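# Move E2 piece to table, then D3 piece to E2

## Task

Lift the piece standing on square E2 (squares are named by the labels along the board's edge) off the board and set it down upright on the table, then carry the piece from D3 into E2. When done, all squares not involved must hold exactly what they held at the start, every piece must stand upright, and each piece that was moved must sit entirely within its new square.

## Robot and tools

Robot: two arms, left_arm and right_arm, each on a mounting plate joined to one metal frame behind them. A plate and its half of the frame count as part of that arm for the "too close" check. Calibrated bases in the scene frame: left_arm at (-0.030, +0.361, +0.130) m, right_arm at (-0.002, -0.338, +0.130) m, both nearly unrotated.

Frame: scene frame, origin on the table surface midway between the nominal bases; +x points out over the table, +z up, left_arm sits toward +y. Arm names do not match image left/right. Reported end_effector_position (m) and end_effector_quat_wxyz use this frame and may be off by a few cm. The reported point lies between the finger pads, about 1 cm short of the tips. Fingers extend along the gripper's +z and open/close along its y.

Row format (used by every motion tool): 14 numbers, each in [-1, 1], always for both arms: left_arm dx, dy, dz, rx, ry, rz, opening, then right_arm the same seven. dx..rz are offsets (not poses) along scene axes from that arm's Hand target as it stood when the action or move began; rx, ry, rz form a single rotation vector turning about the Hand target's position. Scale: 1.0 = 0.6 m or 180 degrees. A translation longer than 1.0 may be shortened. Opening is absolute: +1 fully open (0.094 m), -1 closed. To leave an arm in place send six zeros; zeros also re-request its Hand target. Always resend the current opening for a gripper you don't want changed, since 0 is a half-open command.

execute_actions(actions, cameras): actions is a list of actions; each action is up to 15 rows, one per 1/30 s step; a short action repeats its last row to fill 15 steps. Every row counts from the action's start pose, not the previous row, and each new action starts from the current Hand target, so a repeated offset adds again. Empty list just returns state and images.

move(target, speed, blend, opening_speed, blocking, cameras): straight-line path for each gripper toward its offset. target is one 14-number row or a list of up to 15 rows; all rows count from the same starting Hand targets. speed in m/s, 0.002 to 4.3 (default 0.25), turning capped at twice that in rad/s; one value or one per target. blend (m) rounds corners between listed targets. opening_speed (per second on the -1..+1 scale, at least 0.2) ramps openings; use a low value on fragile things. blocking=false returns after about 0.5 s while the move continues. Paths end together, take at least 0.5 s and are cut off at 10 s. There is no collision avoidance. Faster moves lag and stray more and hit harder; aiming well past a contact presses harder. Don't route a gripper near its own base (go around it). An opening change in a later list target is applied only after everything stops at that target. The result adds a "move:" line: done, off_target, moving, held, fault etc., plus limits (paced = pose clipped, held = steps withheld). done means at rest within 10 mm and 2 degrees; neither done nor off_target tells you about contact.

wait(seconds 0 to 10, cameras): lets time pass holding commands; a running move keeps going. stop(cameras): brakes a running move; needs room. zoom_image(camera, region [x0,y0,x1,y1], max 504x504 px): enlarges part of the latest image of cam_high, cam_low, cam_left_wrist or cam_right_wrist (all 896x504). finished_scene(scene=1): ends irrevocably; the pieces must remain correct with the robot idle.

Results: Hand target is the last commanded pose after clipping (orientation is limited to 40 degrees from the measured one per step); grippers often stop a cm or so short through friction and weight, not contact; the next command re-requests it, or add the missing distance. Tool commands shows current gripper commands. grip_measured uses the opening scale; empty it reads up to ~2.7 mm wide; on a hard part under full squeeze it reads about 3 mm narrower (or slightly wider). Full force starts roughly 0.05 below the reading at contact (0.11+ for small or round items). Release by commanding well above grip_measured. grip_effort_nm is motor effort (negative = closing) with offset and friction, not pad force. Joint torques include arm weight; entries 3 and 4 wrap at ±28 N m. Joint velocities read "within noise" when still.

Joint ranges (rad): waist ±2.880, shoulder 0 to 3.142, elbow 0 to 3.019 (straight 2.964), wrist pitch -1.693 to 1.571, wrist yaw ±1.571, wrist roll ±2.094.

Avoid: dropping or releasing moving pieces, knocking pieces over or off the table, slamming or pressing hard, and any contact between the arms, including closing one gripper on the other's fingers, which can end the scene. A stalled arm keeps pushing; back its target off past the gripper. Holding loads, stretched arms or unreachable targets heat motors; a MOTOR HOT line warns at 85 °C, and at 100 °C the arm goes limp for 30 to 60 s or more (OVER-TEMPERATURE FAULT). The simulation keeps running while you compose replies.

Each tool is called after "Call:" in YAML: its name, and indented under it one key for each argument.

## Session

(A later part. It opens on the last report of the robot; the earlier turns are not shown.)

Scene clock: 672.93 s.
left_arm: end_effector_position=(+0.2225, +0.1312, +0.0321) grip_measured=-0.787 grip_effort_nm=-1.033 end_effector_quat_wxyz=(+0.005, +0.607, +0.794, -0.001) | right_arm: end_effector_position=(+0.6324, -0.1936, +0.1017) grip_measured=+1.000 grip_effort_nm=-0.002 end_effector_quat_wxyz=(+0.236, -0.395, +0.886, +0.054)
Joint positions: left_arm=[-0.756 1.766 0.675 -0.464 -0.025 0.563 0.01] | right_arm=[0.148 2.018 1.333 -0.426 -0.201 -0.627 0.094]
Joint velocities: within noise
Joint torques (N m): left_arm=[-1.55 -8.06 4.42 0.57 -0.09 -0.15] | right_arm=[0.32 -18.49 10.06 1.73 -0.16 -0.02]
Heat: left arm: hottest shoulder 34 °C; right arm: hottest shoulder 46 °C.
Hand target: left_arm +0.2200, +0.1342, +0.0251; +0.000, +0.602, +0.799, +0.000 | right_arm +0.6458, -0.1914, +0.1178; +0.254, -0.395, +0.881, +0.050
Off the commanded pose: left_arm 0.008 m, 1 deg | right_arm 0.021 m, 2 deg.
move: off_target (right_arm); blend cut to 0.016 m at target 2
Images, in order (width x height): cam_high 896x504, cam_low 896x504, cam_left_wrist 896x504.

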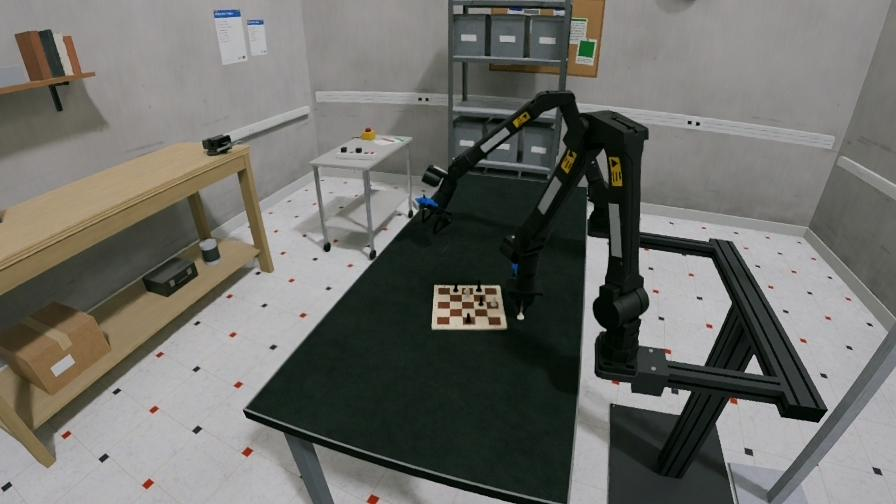

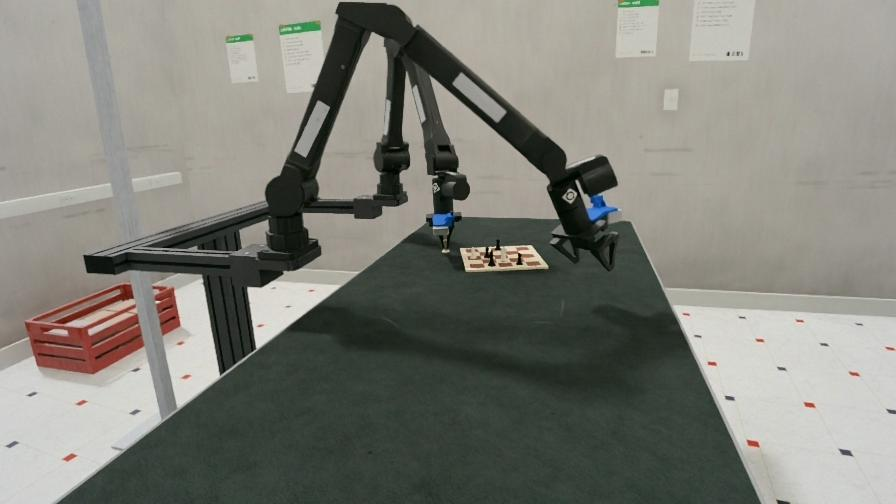

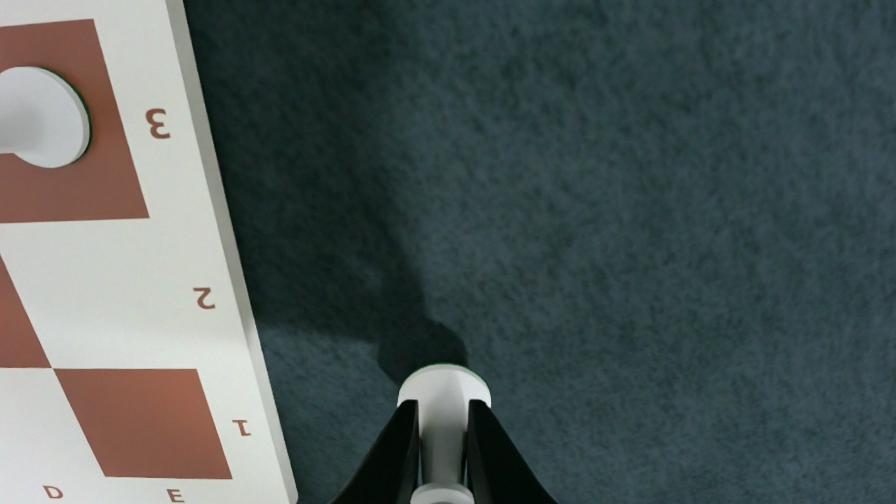

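Call:
move:
  target: [0, 0, -0.01, 0, 0, 0, -0.82, 0, 0, 0, 0, 0, 0, 1.0]
  speed: 0.05
  cameras: ["cam_left_wrist"]

Call:
zoom_image:
  camera: "cam_left_wrist"
  region: [340, 300, 560, 504]

Scene clock: 682.93 s.
left_arm: end_effector_position=(+0.2238, +0.1300, +0.0283) grip_measured=-0.787 grip_effort_nm=-1.038 end_effector_quat_wxyz=(+0.008, +0.607, +0.795, -0.001) | right_arm: end_effector_position=(+0.6324, -0.1936, +0.1017) grip_measured=+1.000 grip_effort_nm=0.002 end_effector_quat_wxyz=(+0.236, -0.395, +0.886, +0.054)
Joint positions: left_arm=[-0.756 1.778 0.675 -0.445 -0.025 0.563 0.01] | right_arm=[0.148 2.018 1.333 -0.426 -0.201 -0.627 0.094]
Joint velocities: within noise
Joint torques (N m): left_arm=[-1.49 -7.65 4.26 0.72 -0.09 -0.14] | right_arm=[0.32 -18.55 10.06 1.73 -0.16 -0.02]
Heat: left arm: hottest shoulder 35 °C; right arm: hottest shoulder 46 °C.
Hand target: left_arm +0.2199, +0.1342, +0.0191; +0.000, +0.602, +0.799, +0.000 | right_arm +0.6458, -0.1914, +0.1178; +0.254, -0.395, +0.881, +0.050
Off the commanded pose: left_arm 0.011 m, 1 deg | right_arm 0.021 m, 2 deg.
move: off_target (left_arm, right_arm)
Images, in order (width x height): cam_left_wrist 896x504.

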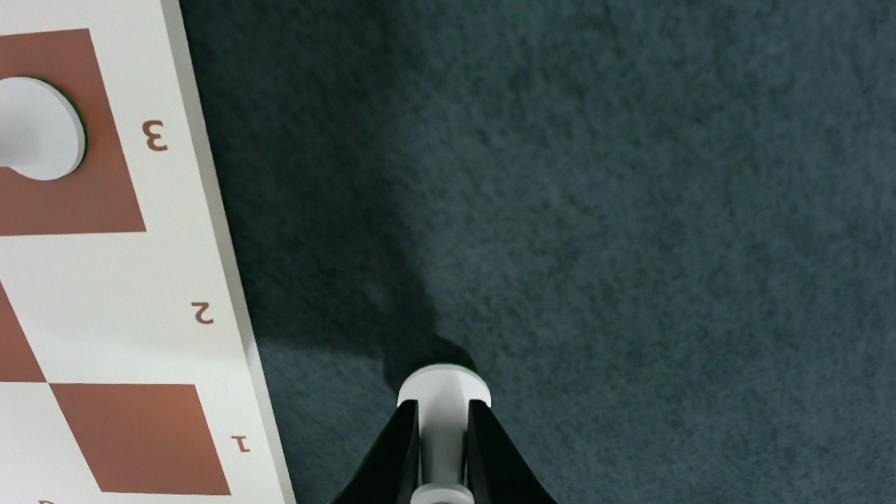

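Scaled by 2.291 from the camera's 896x504 image, which has a finer 1280x720 frame.

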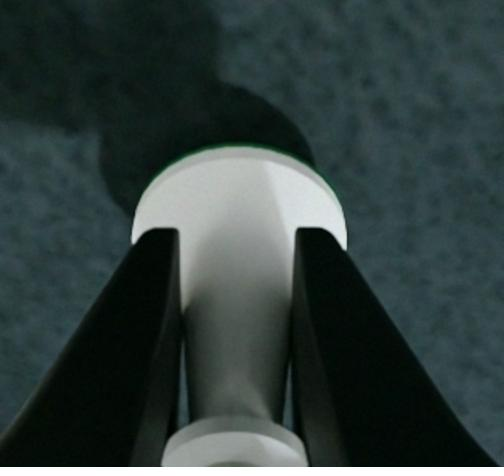

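Call:
move:
  target: [0, 0, -0.01, 0, 0, 0, -0.82, 0, 0, 0, 0, 0, 0, 1.0]
  speed: 0.05
  cameras: ["cam_left_wrist"]

Call:
zoom_image:
  camera: "cam_left_wrist"
  region: [340, 300, 560, 504]

Scene clock: 687.30 s.
left_arm: end_effector_position=(+0.2240, +0.1296, +0.0231) grip_measured=-0.787 grip_effort_nm=-1.033 end_effector_quat_wxyz=(+0.009, +0.607, +0.795, -0.001) | right_arm: end_effector_position=(+0.6324, -0.1936, +0.1017) grip_measured=+1.000 grip_effort_nm=-0.007 end_effector_quat_wxyz=(+0.236, -0.395, +0.886, +0.054)
Joint positions: left_arm=[-0.756 1.794 0.675 -0.428 -0.025 0.563 0.01] | right_arm=[0.148 2.018 1.333 -0.426 -0.201 -0.627 0.094]
Joint velocities: within noise
Joint torques (N m): left_arm=[-1.44 -7.65 4.1 0.72 -0.09 -0.14] | right_arm=[0.32 -18.55 10.06 1.73 -0.16 -0.02]
Heat: left arm: hottest shoulder 34 °C; right arm: hottest shoulder 46 °C.
Hand target: left_arm +0.2200, +0.1341, +0.0131; +0.000, +0.602, +0.799, +0.000 | right_arm +0.6458, -0.1914, +0.1178; +0.254, -0.395, +0.881, +0.050
Off the commanded pose: left_arm 0.012 m, 1 deg | right_arm 0.021 m, 2 deg.
move: off_target (left_arm, right_arm)
Images, in order (width x height): cam_left_wrist 896x504.

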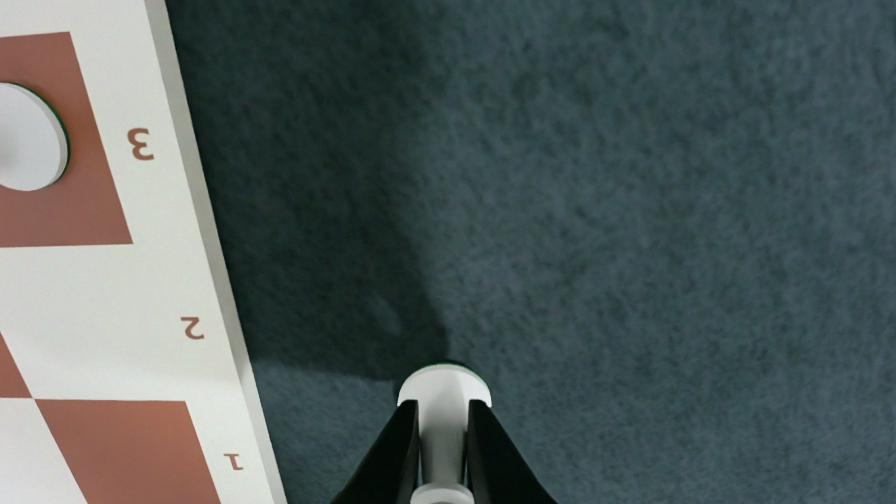

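Scaled by 2.291 from the camera's 896x504 image, which has a finer 1280x720 frame.

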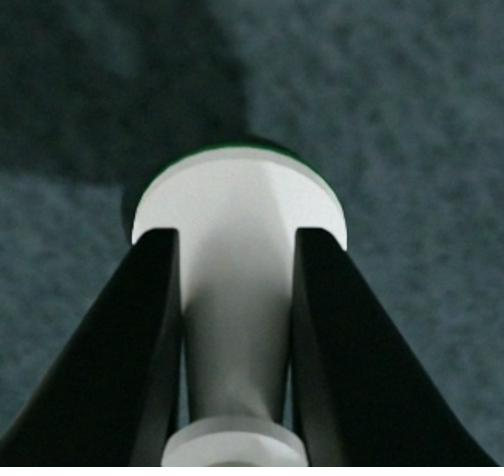

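Call:
move:
  target: [0, 0, -0.0035, 0, 0, 0, -0.82, 0, 0, 0, 0, 0, 0, 1.0]
  speed: 0.05
  cameras: ["cam_left_wrist"]

Call:
zoom_image:
  camera: "cam_left_wrist"
  region: [340, 300, 560, 504]

Scene clock: 693.33 s.
left_arm: end_effector_position=(+0.2242, +0.1294, +0.0231) grip_measured=-0.787 grip_effort_nm=-1.038 end_effector_quat_wxyz=(+0.009, +0.607, +0.795, -0.001) | right_arm: end_effector_position=(+0.6324, -0.1936, +0.1017) grip_measured=+1.000 grip_effort_nm=0.002 end_effector_quat_wxyz=(+0.236, -0.395, +0.886, +0.054)
Joint positions: left_arm=[-0.756 1.794 0.675 -0.427 -0.025 0.563 0.01] | right_arm=[0.148 2.018 1.333 -0.426 -0.201 -0.627 0.094]
Joint velocities: within noise
Joint torques (N m): left_arm=[-1.44 -7.18 4.1 0.95 -0.09 -0.13] | right_arm=[0.32 -18.61 10.07 1.74 -0.16 -0.02]
Heat: left arm: hottest shoulder 34 °C; right arm: hottest shoulder 46 °C.
Hand target: left_arm +0.2199, +0.1342, +0.0110; +0.000, +0.602, +0.799, +0.000 | right_arm +0.6458, -0.1914, +0.1178; +0.254, -0.395, +0.881, +0.050
Off the commanded pose: left_arm 0.014 m, 1 deg | right_arm 0.021 m, 2 deg.
move: off_target (left_arm, right_arm)
Images, in order (width x height): cam_left_wrist 896x504.

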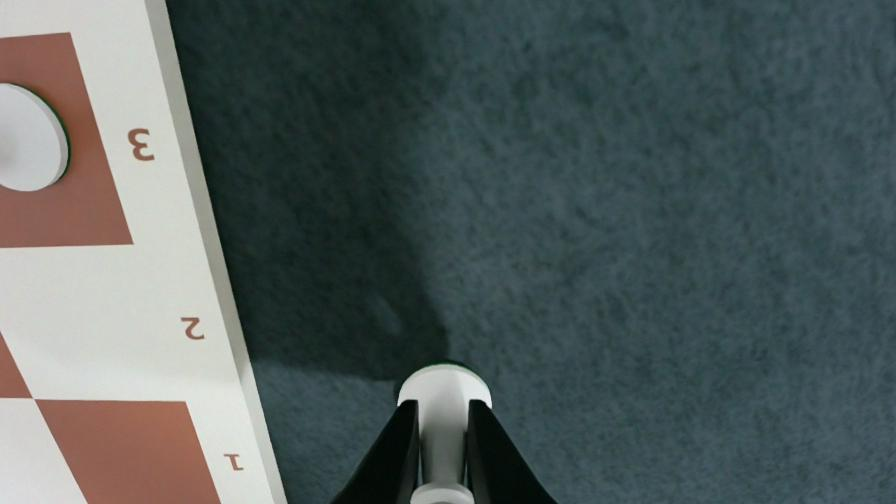

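Scaled by 2.291 from the camera's 896x504 image, which has a finer 1280x720 frame.

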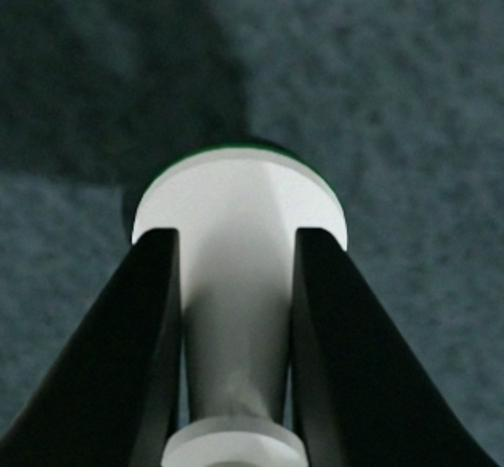

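Call:
move:
  target: [0, 0, -0.005, 0, 0, 0, -0.82, 0, 0, 0, 0, 0, 0, 1.0]
  speed: 0.05
  cameras: ["cam_left_wrist"]

Call:
zoom_image:
  camera: "cam_left_wrist"
  region: [340, 300, 560, 504]

Scene clock: 699.50 s.
left_arm: end_effector_position=(+0.2250, +0.1287, +0.0229) grip_measured=-0.787 grip_effort_nm=-1.038 end_effector_quat_wxyz=(+0.012, +0.607, +0.795, -0.001) | right_arm: end_effector_position=(+0.6324, -0.1936, +0.1017) grip_measured=+1.000 grip_effort_nm=-0.007 end_effector_quat_wxyz=(+0.236, -0.395, +0.886, +0.054)
Joint positions: left_arm=[-0.756 1.795 0.675 -0.422 -0.025 0.563 0.01] | right_arm=[0.148 2.018 1.333 -0.426 -0.201 -0.627 0.094]
Joint velocities: within noise
Joint torques (N m): left_arm=[-1.44 -6.65 4.07 1.07 -0.09 -0.14] | right_arm=[0.32 -18.55 10.04 1.73 -0.16 -0.02]
Heat: left arm: hottest shoulder 34 °C; right arm: hottest shoulder 46 °C.
Hand target: left_arm +0.2199, +0.1342, +0.0079; +0.000, +0.602, +0.799, +0.000 | right_arm +0.6458, -0.1914, +0.1178; +0.254, -0.395, +0.881, +0.050
Off the commanded pose: left_arm 0.017 m, 2 deg | right_arm 0.021 m, 2 deg.
move: off_target (left_arm, right_arm)
Images, in order (width x height): cam_left_wrist 896x504.

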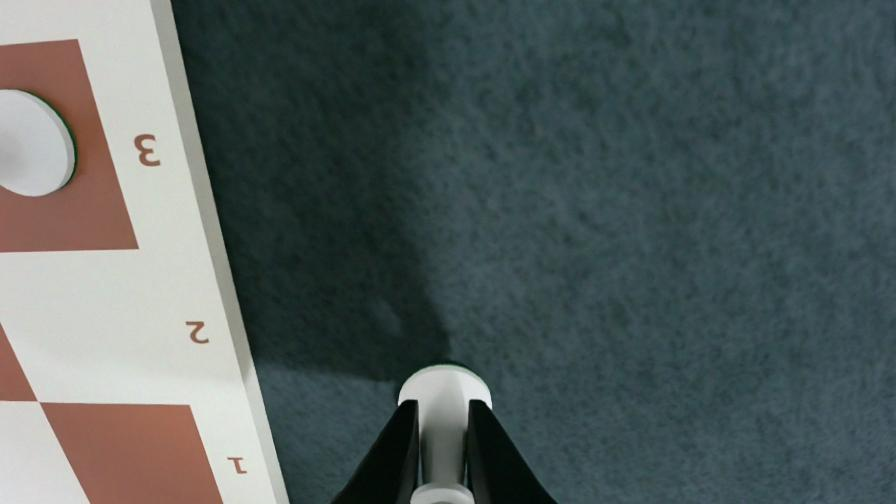

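Scaled by 2.291 from the camera's 896x504 image, which has a finer 1280x720 frame.

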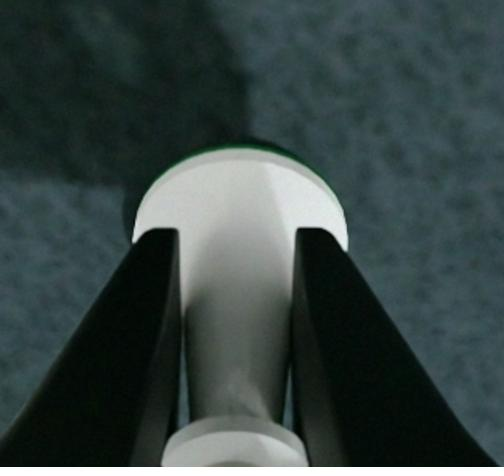

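Call:
move:
  target:
    - [0, 0, 0.0077, 0, 0, 0, -0.82, 0, 0, 0, 0, 0, 0, 1.0]
    - [0, 0, 0.0077, 0, 0, 0, -0.234, 0, 0, 0, 0, 0, 0, 1.0]
    - [0, 0, 0.1118, 0, 0, 0, -0.234, 0, 0, 0, 0, 0, 0, 1.0]
  speed: [0.05, 0.05, 0.1]
  opening_speed: 0.8
  cameras: ["cam_left_wrist", "cam_low"]

Scene clock: 739.97 s.
left_arm: end_effector_position=(+0.2178, +0.1370, +0.0721) grip_measured=-0.236 grip_effort_nm=0.110 end_effector_quat_wxyz=(+0.000, +0.606, +0.796, +0.000) | right_arm: end_effector_position=(+0.6324, -0.1936, +0.1017) grip_measured=+1.000 grip_effort_nm=0.002 end_effector_quat_wxyz=(+0.236, -0.395, +0.886, +0.054)
Joint positions: left_arm=[-0.756 1.638 0.675 -0.601 -0.025 0.56 0.036] | right_arm=[0.148 2.018 1.333 -0.426 -0.201 -0.627 0.094]
Joint velocities: within noise
Joint torques (N m): left_arm=[-1.79 -8.7 6.89 -0.42 -0.07 -0.15] | right_arm=[0.32 -18.55 10.06 1.73 -0.16 -0.02]
Heat: left arm: hottest shoulder 34 °C; right arm: hottest shoulder 46 °C.
Hand target: left_arm +0.2199, +0.1342, +0.0750; +0.000, +0.602, +0.799, +0.000 | right_arm +0.6458, -0.1914, +0.1178; +0.254, -0.395, +0.881, +0.050
Off the commanded pose: left_arm 0.005 m, 1 deg | right_arm 0.021 m, 2 deg.
move: off_target (right_arm); target 2's new opening was sent with left_arm's hand 0.013 m and 2 deg from that target
Images, in order (width x height): cam_low 896x504, cam_left_wrist 896x504.

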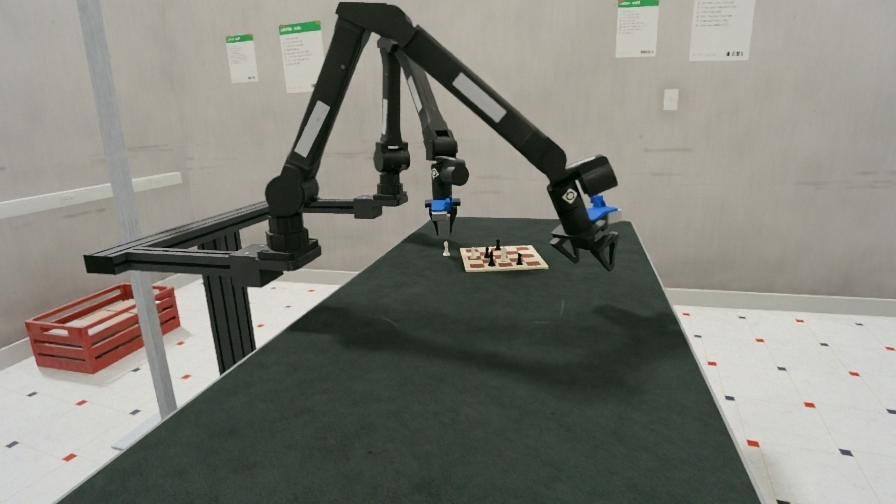

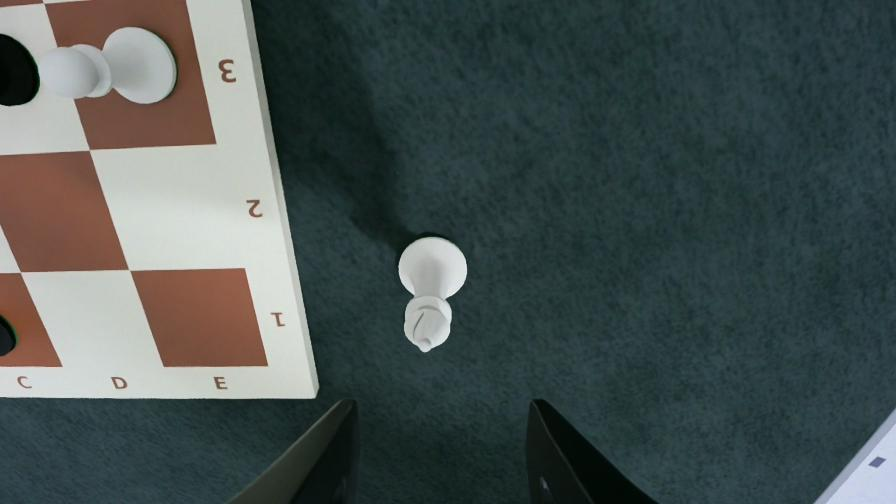

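Call:
move:
  target: [0.2068, -0.0437, 0.0167, 0, 0, 0.4167, -0.234, 0, 0, 0, 0, 0, 0, 1.0]
  speed: 0.4
  cameras: ["cam_left_wrist", "cam_low", "cam_high"]

Call:
zoom_image:
  camera: "cam_left_wrist"
  region: [260, 160, 640, 480]

Call:
zoom_image:
  camera: "cam_high"
  region: [430, 260, 530, 340]

Call:
zoom_image:
  camera: "cam_low"
  region: [450, 190, 550, 275]

Scene clock: 748.47 s.
left_arm: end_effector_position=(+0.3343, +0.1106, +0.0892) grip_measured=-0.236 grip_effort_nm=0.110 end_effector_quat_wxyz=(+0.004, +0.002, +1.000, -0.002) | right_arm: end_effector_position=(+0.6324, -0.1936, +0.1017) grip_measured=+1.000 grip_effort_nm=-0.017 end_effector_quat_wxyz=(+0.236, -0.395, +0.886, +0.054)
Joint positions: left_arm=[-0.622 1.797 0.993 -0.748 -0.025 -0.605 0.036] | right_arm=[0.148 2.018 1.333 -0.426 -0.201 -0.627 0.094]
Joint velocities: within noise
Joint torques (N m): left_arm=[-1.08 -9.99 10.06 -0.42 -0.13 -0.17] | right_arm=[0.32 -18.55 10.07 1.73 -0.16 -0.02]
Heat: left arm: hottest shoulder 34 °C; right arm: hottest shoulder 46 °C.
Hand target: left_arm +0.3440, +0.1080, +0.0849; +0.000, -0.009, +1.000, +0.000 | right_arm +0.6458, -0.1914, +0.1178; +0.254, -0.395, +0.881, +0.050
Off the commanded pose: left_arm 0.011 m, 1 deg | right_arm 0.021 m, 2 deg.
move: off_target (left_arm, right_arm)
Images, in order (width x height): cam_high 896x504, cam_low 896x504, cam_left_wrist 896x504.

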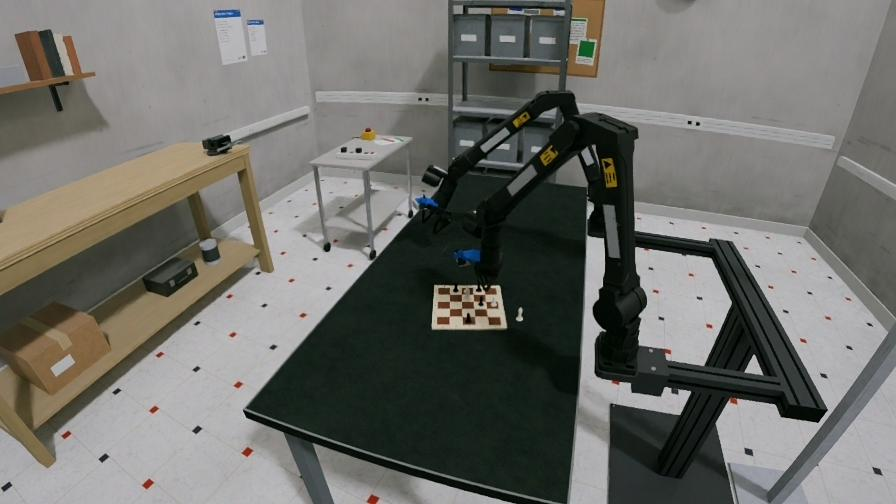

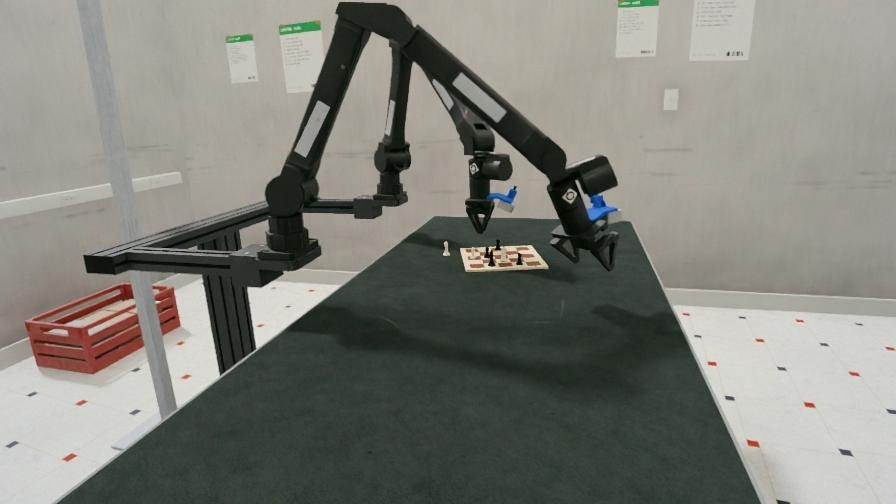

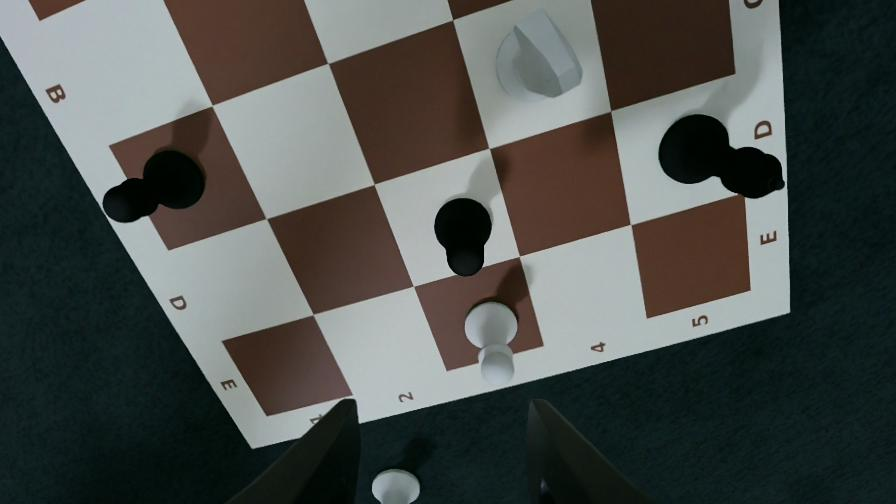

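Scaled by 1.326 from the camera's 896x504 image, which has a finer 1280x720 frame.

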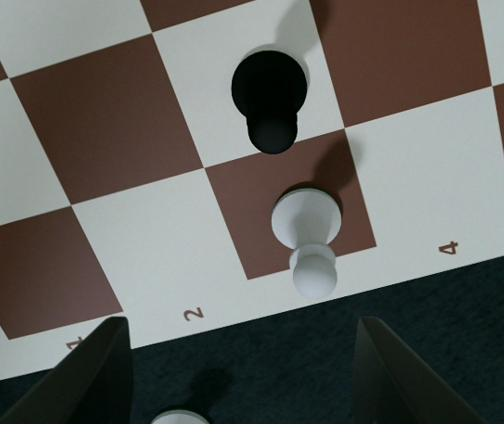

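Scaled by 5.040 from the camera's 896x504 image, which has a finer 1280x720 frame.

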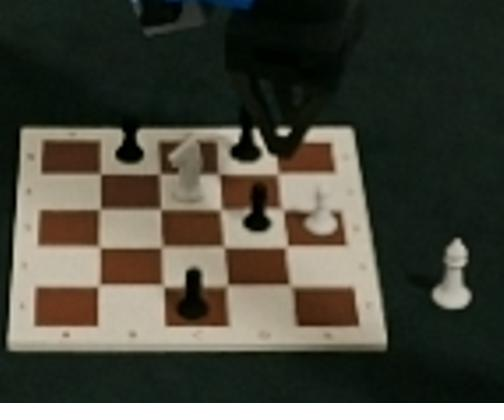

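Scaled by 5.040 from the camera's 896x504 image, which has a finer 1280x720 frame.

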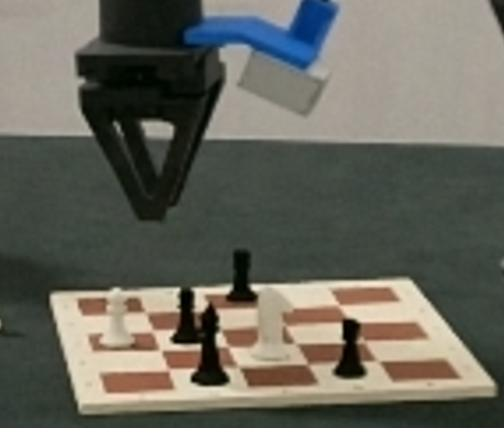

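Call:
move:
  target: [0.0305, -0.009, -0.0515, 0, 0, 0, -0.064, 0, 0, 0, 0, 0, 0, 1.0]
  speed: 0.12
  cameras: ["cam_left_wrist", "cam_low", "cam_high"]

Call:
zoom_image:
  camera: "cam_left_wrist"
  region: [260, 180, 640, 500]

Call:
zoom_image:
  camera: "cam_low"
  region: [450, 200, 530, 270]

Scene clock: 805.60 s.
left_arm: end_effector_position=(+0.3461, +0.1086, +0.0567) grip_measured=-0.066 grip_effort_nm=0.105 end_effector_quat_wxyz=(-0.009, -0.005, +1.000, +0.007) | right_arm: end_effector_position=(+0.6324, -0.1936, +0.1017) grip_measured=+1.000 grip_effort_nm=-0.002 end_effector_quat_wxyz=(+0.236, -0.395, +0.886, +0.054)
Joint positions: left_arm=[-0.609 1.9 1.039 -0.723 -0.025 -0.606 0.044] | right_arm=[0.148 2.018 1.333 -0.426 -0.201 -0.627 0.094]
Joint velocities: within noise
Joint torques (N m): left_arm=[-1.03 -11.58 9.51 0.55 -0.13 0] | right_arm=[0.32 -18.55 10.06 1.73 -0.16 -0.02]
Heat: left arm: hottest shoulder 33 °C; right arm: hottest shoulder 46 °C.
Hand target: left_arm +0.3623, +0.1025, +0.0542; +0.000, -0.009, +1.000, +0.000 | right_arm +0.6458, -0.1914, +0.1178; +0.254, -0.395, +0.881, +0.050
Off the commanded pose: left_arm 0.017 m, 1 deg | right_arm 0.021 m, 2 deg.
move: off_target (left_arm, right_arm)
Images, in order (width x height): cam_high 896x504, cam_low 896x504, cam_left_wrist 896x504.

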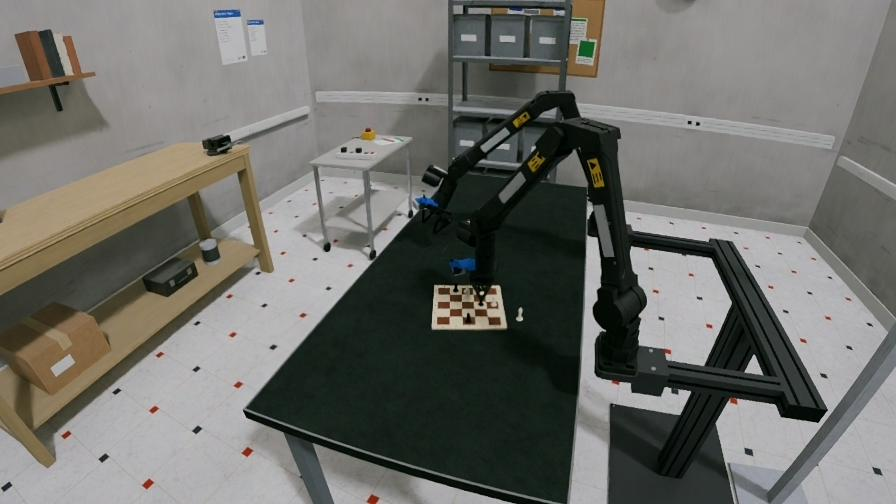

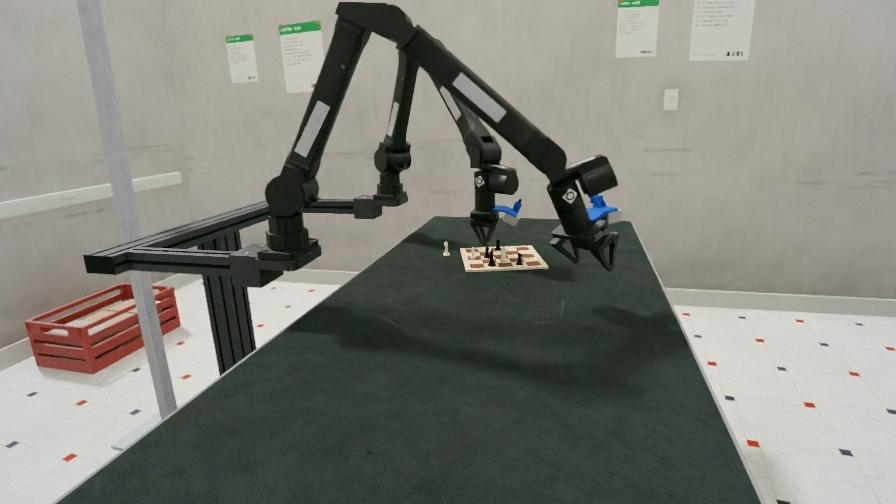

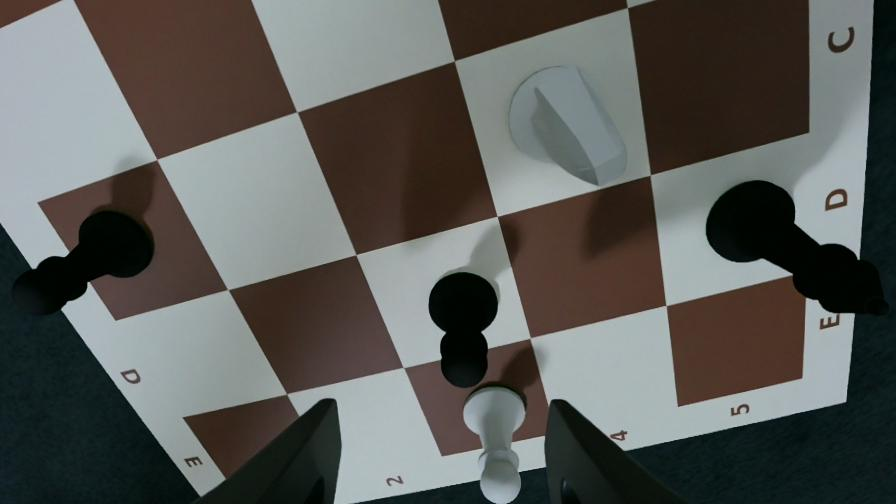

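Scaled by 1.326 from the camera's 896x504 image, which has a finer 1280x720 frame.

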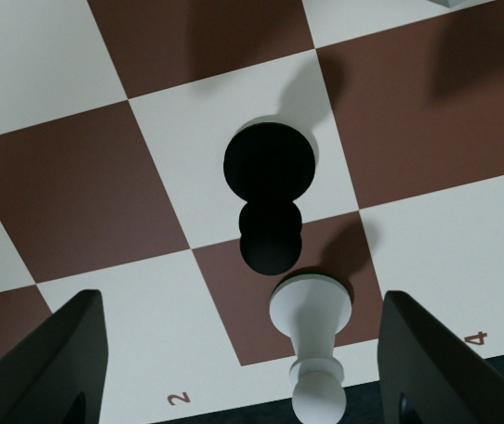

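Scaled by 6.300 from the camera's 896x504 image, which has a finer 1280x720 frame.

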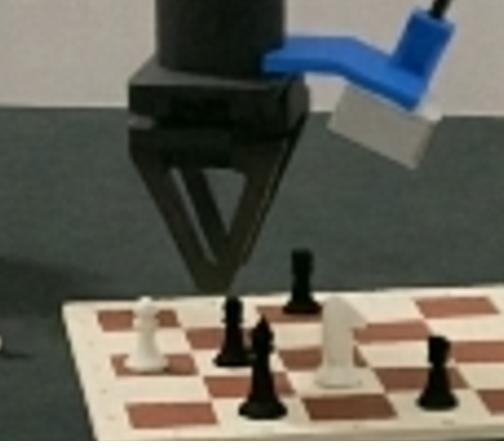

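Call:
move:
  target:
    - [0.0117, -0.0067, 0, 0, 0, 0, -0.064, 0, 0, 0, 0, 0, 0, 1.0]
    - [0.0117, -0.0067, -0.0442, 0, 0, 0, -0.064, 0, 0, 0, 0, 0, 0, 1.0]
  speed: 0.1
  cameras: ["cam_left_wrist", "cam_low", "cam_high"]

Call:
zoom_image:
  camera: "cam_left_wrist"
  region: [260, 180, 640, 500]

Call:
zoom_image:
  camera: "cam_low"
  region: [450, 200, 530, 270]

Scene clock: 822.47 s.
left_arm: end_effector_position=(+0.3560, +0.1016, +0.0318) grip_measured=-0.066 grip_effort_nm=0.110 end_effector_quat_wxyz=(-0.007, -0.005, +1.000, +0.005) | right_arm: end_effector_position=(+0.6324, -0.1936, +0.1017) grip_measured=+1.000 grip_effort_nm=0.002 end_effector_quat_wxyz=(+0.236, -0.395, +0.886, +0.054)
Joint positions: left_arm=[-0.608 1.972 1.067 -0.674 -0.025 -0.606 0.044] | right_arm=[0.148 2.018 1.333 -0.426 -0.201 -0.627 0.094]
Joint velocities: within noise
Joint torques (N m): left_arm=[-0.85 -12.22 8.58 0.57 -0.13 0.02] | right_arm=[0.32 -18.55 10.06 1.73 -0.16 -0.02]
Heat: left arm: hottest shoulder 34 °C; right arm: hottest shoulder 46 °C.
Hand target: left_arm +0.3693, +0.0985, +0.0275; +0.000, -0.009, +1.000, +0.000 | right_arm +0.6458, -0.1914, +0.1178; +0.254, -0.395, +0.881, +0.050
Off the commanded pose: left_arm 0.014 m, 1 deg | right_arm 0.021 m, 2 deg.
move: off_target (left_arm, right_arm)
Images, in order (width x height): cam_high 896x504, cam_low 896x504, cam_left_wrist 896x504.

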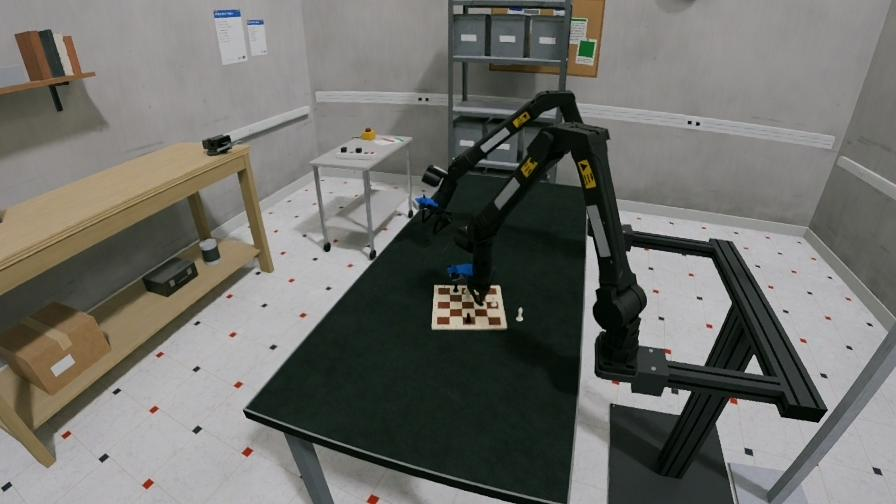

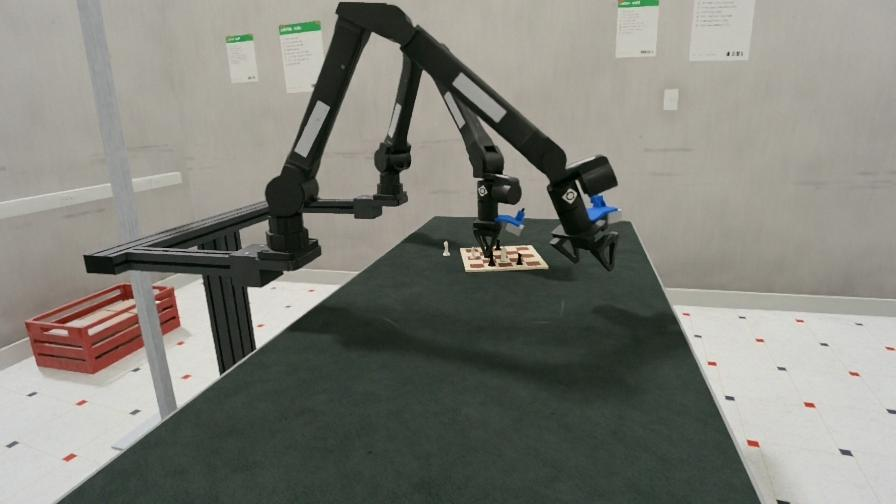

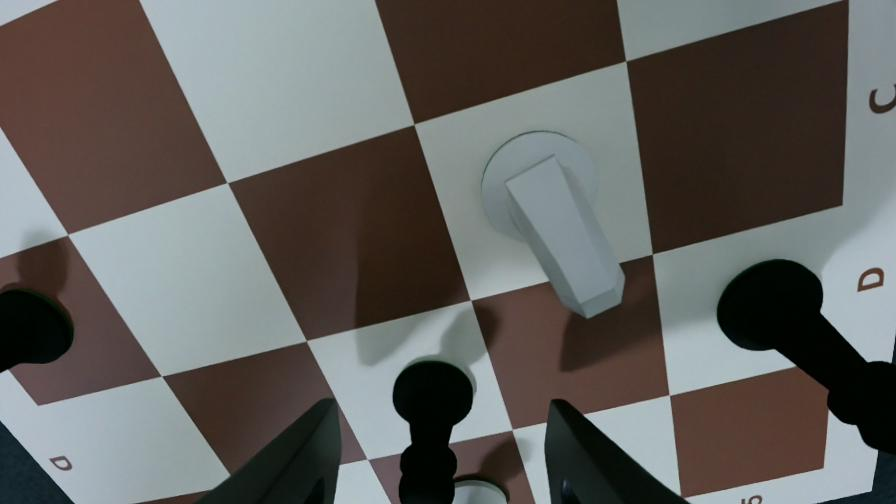

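Scaled by 1.326 from the camera's 896x504 image, which has a finer 1280x720 frame.

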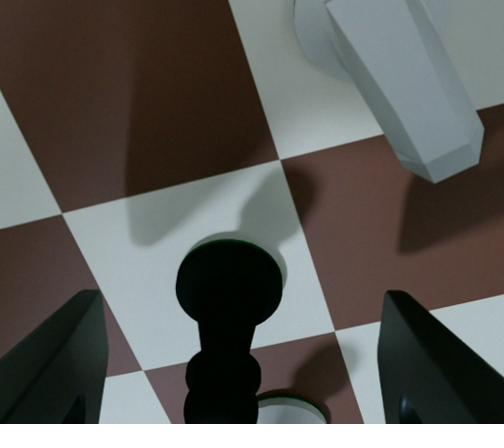

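Scaled by 6.300 from the camera's 896x504 image, which has a finer 1280x720 frame.

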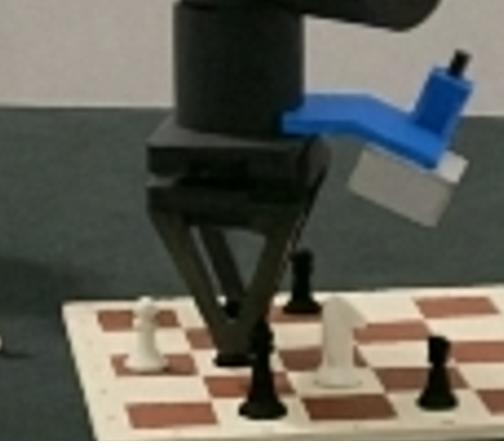

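Call:
move:
  target:
    - [-0.0037, 0.0042, 0.025, 0, 0, 0, -0.064, 0, 0, 0, 0, 0, 0, 1.0]
    - [-0.0037, 0.0042, -0.0017, 0, 0, 0, -0.064, 0, 0, 0, 0, 0, 0, 1.0]
  speed: 0.08
  cameras: ["cam_left_wrist"]

Call:
zoom_image:
  camera: "cam_left_wrist"
  region: [260, 180, 640, 500]

Scene clock: 848.60 s.
left_arm: end_effector_position=(+0.3581, +0.1013, +0.0321) grip_measured=-0.066 grip_effort_nm=0.105 end_effector_quat_wxyz=(-0.004, -0.006, +1.000, +0.003) | right_arm: end_effector_position=(+0.6324, -0.1936, +0.1017) grip_measured=+1.000 grip_effort_nm=-0.012 end_effector_quat_wxyz=(+0.236, -0.395, +0.886, +0.054)
Joint positions: left_arm=[-0.606 1.971 1.067 -0.667 -0.025 -0.606 0.044] | right_arm=[0.148 2.018 1.333 -0.426 -0.201 -0.627 0.094]
Joint velocities: within noise
Joint torques (N m): left_arm=[-0.91 -12.45 7.71 0.59 -0.12 0.04] | right_arm=[0.32 -18.55 10.04 1.73 -0.16 -0.02]
Heat: left arm: hottest shoulder 36 °C; right arm: hottest shoulder 46 °C.
Hand target: left_arm +0.3671, +0.1011, +0.0266; +0.000, -0.009, +1.000, +0.000 | right_arm +0.6458, -0.1914, +0.1178; +0.254, -0.395, +0.881, +0.050
Off the commanded pose: left_arm 0.011 m, 1 deg | right_arm 0.021 m, 2 deg.
move: off_target (left_arm, right_arm)
Images, in order (width x height): cam_left_wrist 896x504.

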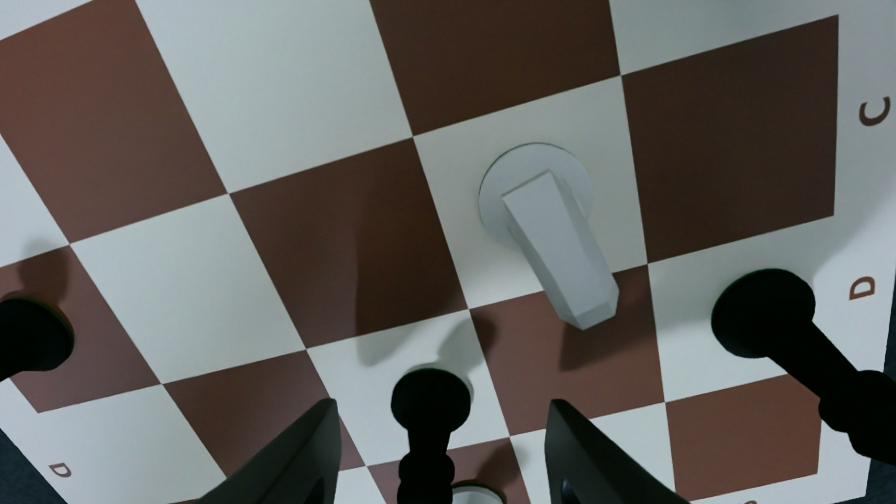

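Scaled by 1.326 from the camera's 896x504 image, which has a finer 1280x720 frame.

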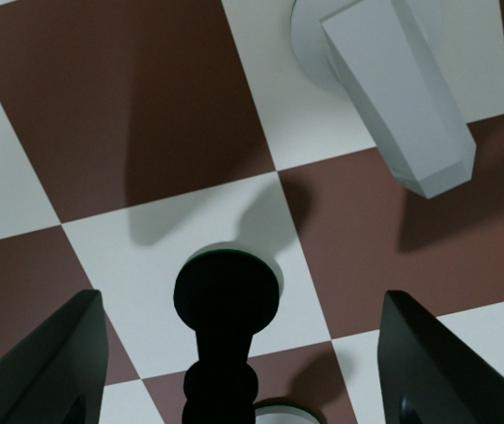

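Call:
move:
  target:
    - [-0.0085, 0.0058, 0.0267, 0, 0, 0, -0.064, 0, 0, 0, 0, 0, 0, 1.0]
    - [-0.0085, 0.0058, 0, 0, 0, 0, -0.064, 0, 0, 0, 0, 0, 0, 1.0]
  speed: 0.08
  cameras: ["cam_left_wrist"]

Call:
zoom_image:
  camera: "cam_left_wrist"
  region: [260, 180, 640, 500]

Scene clock: 856.43 s.
left_arm: end_effector_position=(+0.3612, +0.0992, +0.0349) grip_measured=-0.066 grip_effort_nm=0.110 end_effector_quat_wxyz=(+0.003, -0.006, +1.000, -0.001) | right_arm: end_effector_position=(+0.6324, -0.1936, +0.1017) grip_measured=+1.000 grip_effort_nm=-0.012 end_effector_quat_wxyz=(+0.236, -0.395, +0.886, +0.054)
Joint positions: left_arm=[-0.606 1.965 1.067 -0.658 -0.025 -0.606 0.044] | right_arm=[0.148 2.018 1.333 -0.426 -0.201 -0.627 0.094]
Joint velocities: within noise
Joint torques (N m): left_arm=[-0.85 -12.69 6.04 0.64 -0.12 0.04] | right_arm=[0.32 -18.55 10.04 1.73 -0.16 -0.02]
Heat: left arm: hottest shoulder 36 °C; right arm: hottest shoulder 46 °C.
Hand target: left_arm +0.3620, +0.1045, +0.0265; +0.000, -0.009, +1.000, +0.000 | right_arm +0.6458, -0.1914, +0.1178; +0.254, -0.395, +0.881, +0.050
Off the commanded pose: left_arm 0.010 m, 0 deg | right_arm 0.021 m, 2 deg.
move: off_target (right_arm)
Images, in order (width x height): cam_left_wrist 896x504.

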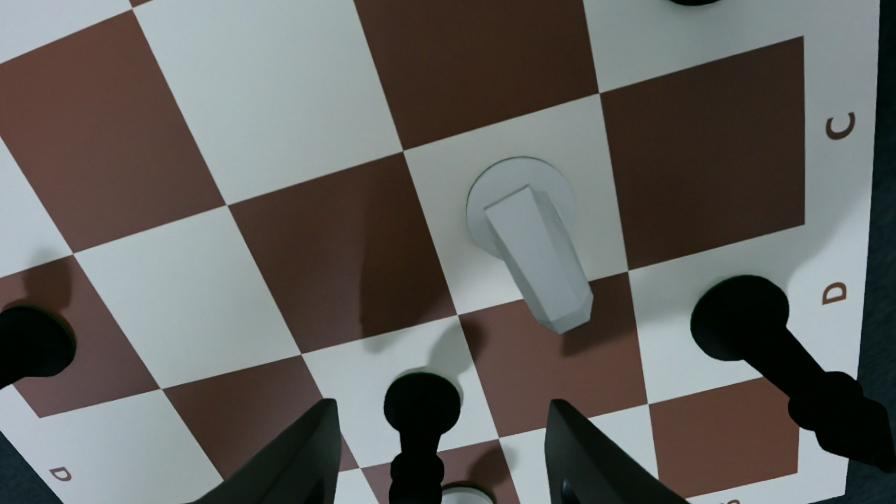

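Scaled by 1.326 from the camera's 896x504 image, which has a finer 1280x720 frame.

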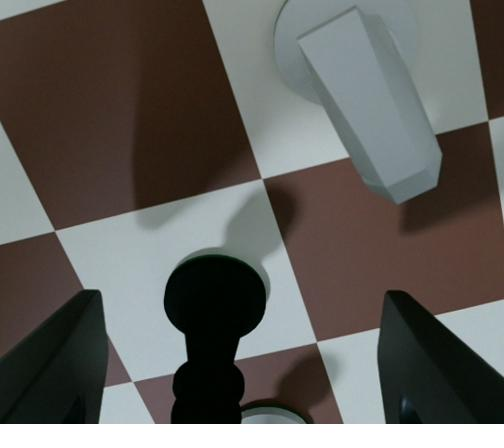

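Call:
move:
  target:
    - [-0.018, 0.0122, 0.0267, 0, 0, 0, -0.064, 0, 0, 0, 0, 0, 0, 1.0]
    - [-0.018, 0.0122, -0.0017, 0, 0, 0, -0.064, 0, 0, 0, 0, 0, 0, 1.0]
  speed: 0.08
  cameras: ["cam_left_wrist"]

Call:
zoom_image:
  camera: "cam_left_wrist"
  region: [260, 180, 640, 500]

Scene clock: 878.13 s.
left_arm: end_effector_position=(+0.3531, +0.1050, +0.0358) grip_measured=-0.066 grip_effort_nm=0.110 end_effector_quat_wxyz=(+0.006, -0.007, +1.000, -0.003) | right_arm: end_effector_position=(+0.6324, -0.1936, +0.1017) grip_measured=+1.000 grip_effort_nm=-0.007 end_effector_quat_wxyz=(+0.236, -0.395, +0.886, +0.054)
Joint positions: left_arm=[-0.606 1.943 1.03 -0.635 -0.025 -0.606 0.044] | right_arm=[0.148 2.018 1.333 -0.426 -0.201 -0.627 0.094]
Joint velocities: within noise
Joint torques (N m): left_arm=[-0.91 -12.1 5.5 0.62 -0.12 0.05] | right_arm=[0.32 -18.55 10.06 1.73 -0.16 -0.02]
Heat: left arm: hottest shoulder 35 °C; right arm: hottest shoulder 46 °C.
Hand target: left_arm +0.3511, +0.1120, +0.0255; +0.000, -0.009, +1.000, +0.000 | right_arm +0.6458, -0.1914, +0.1178; +0.254, -0.395, +0.881, +0.050
Off the commanded pose: left_arm 0.013 m, 1 deg | right_arm 0.021 m, 2 deg.
move: off_target (left_arm, right_arm)
Images, in order (width x height): cam_left_wrist 896x504.

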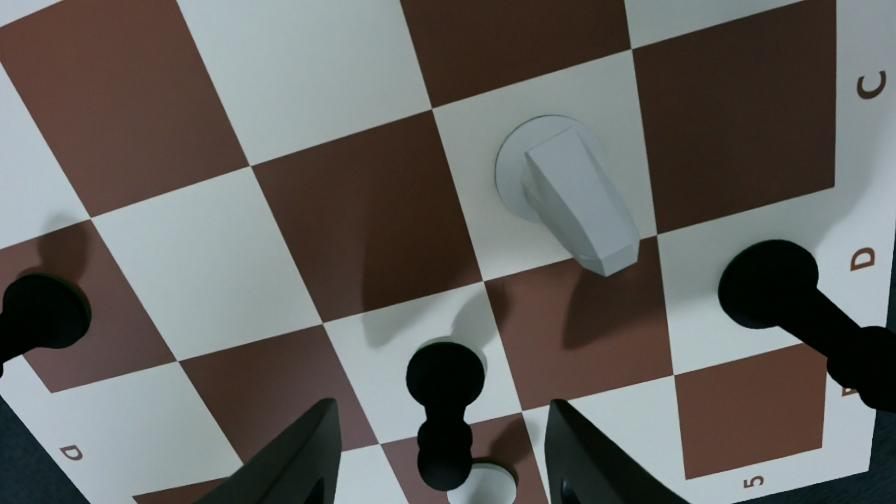

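Scaled by 1.326 from the camera's 896x504 image, which has a finer 1280x720 frame.

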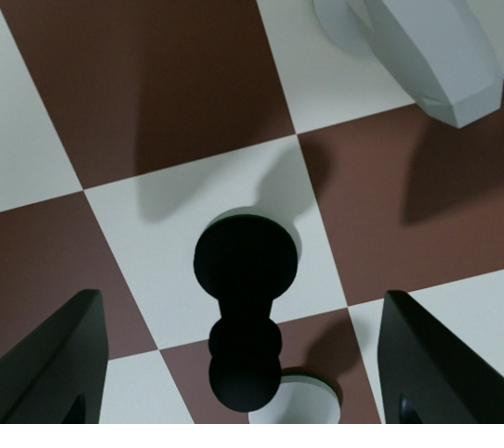

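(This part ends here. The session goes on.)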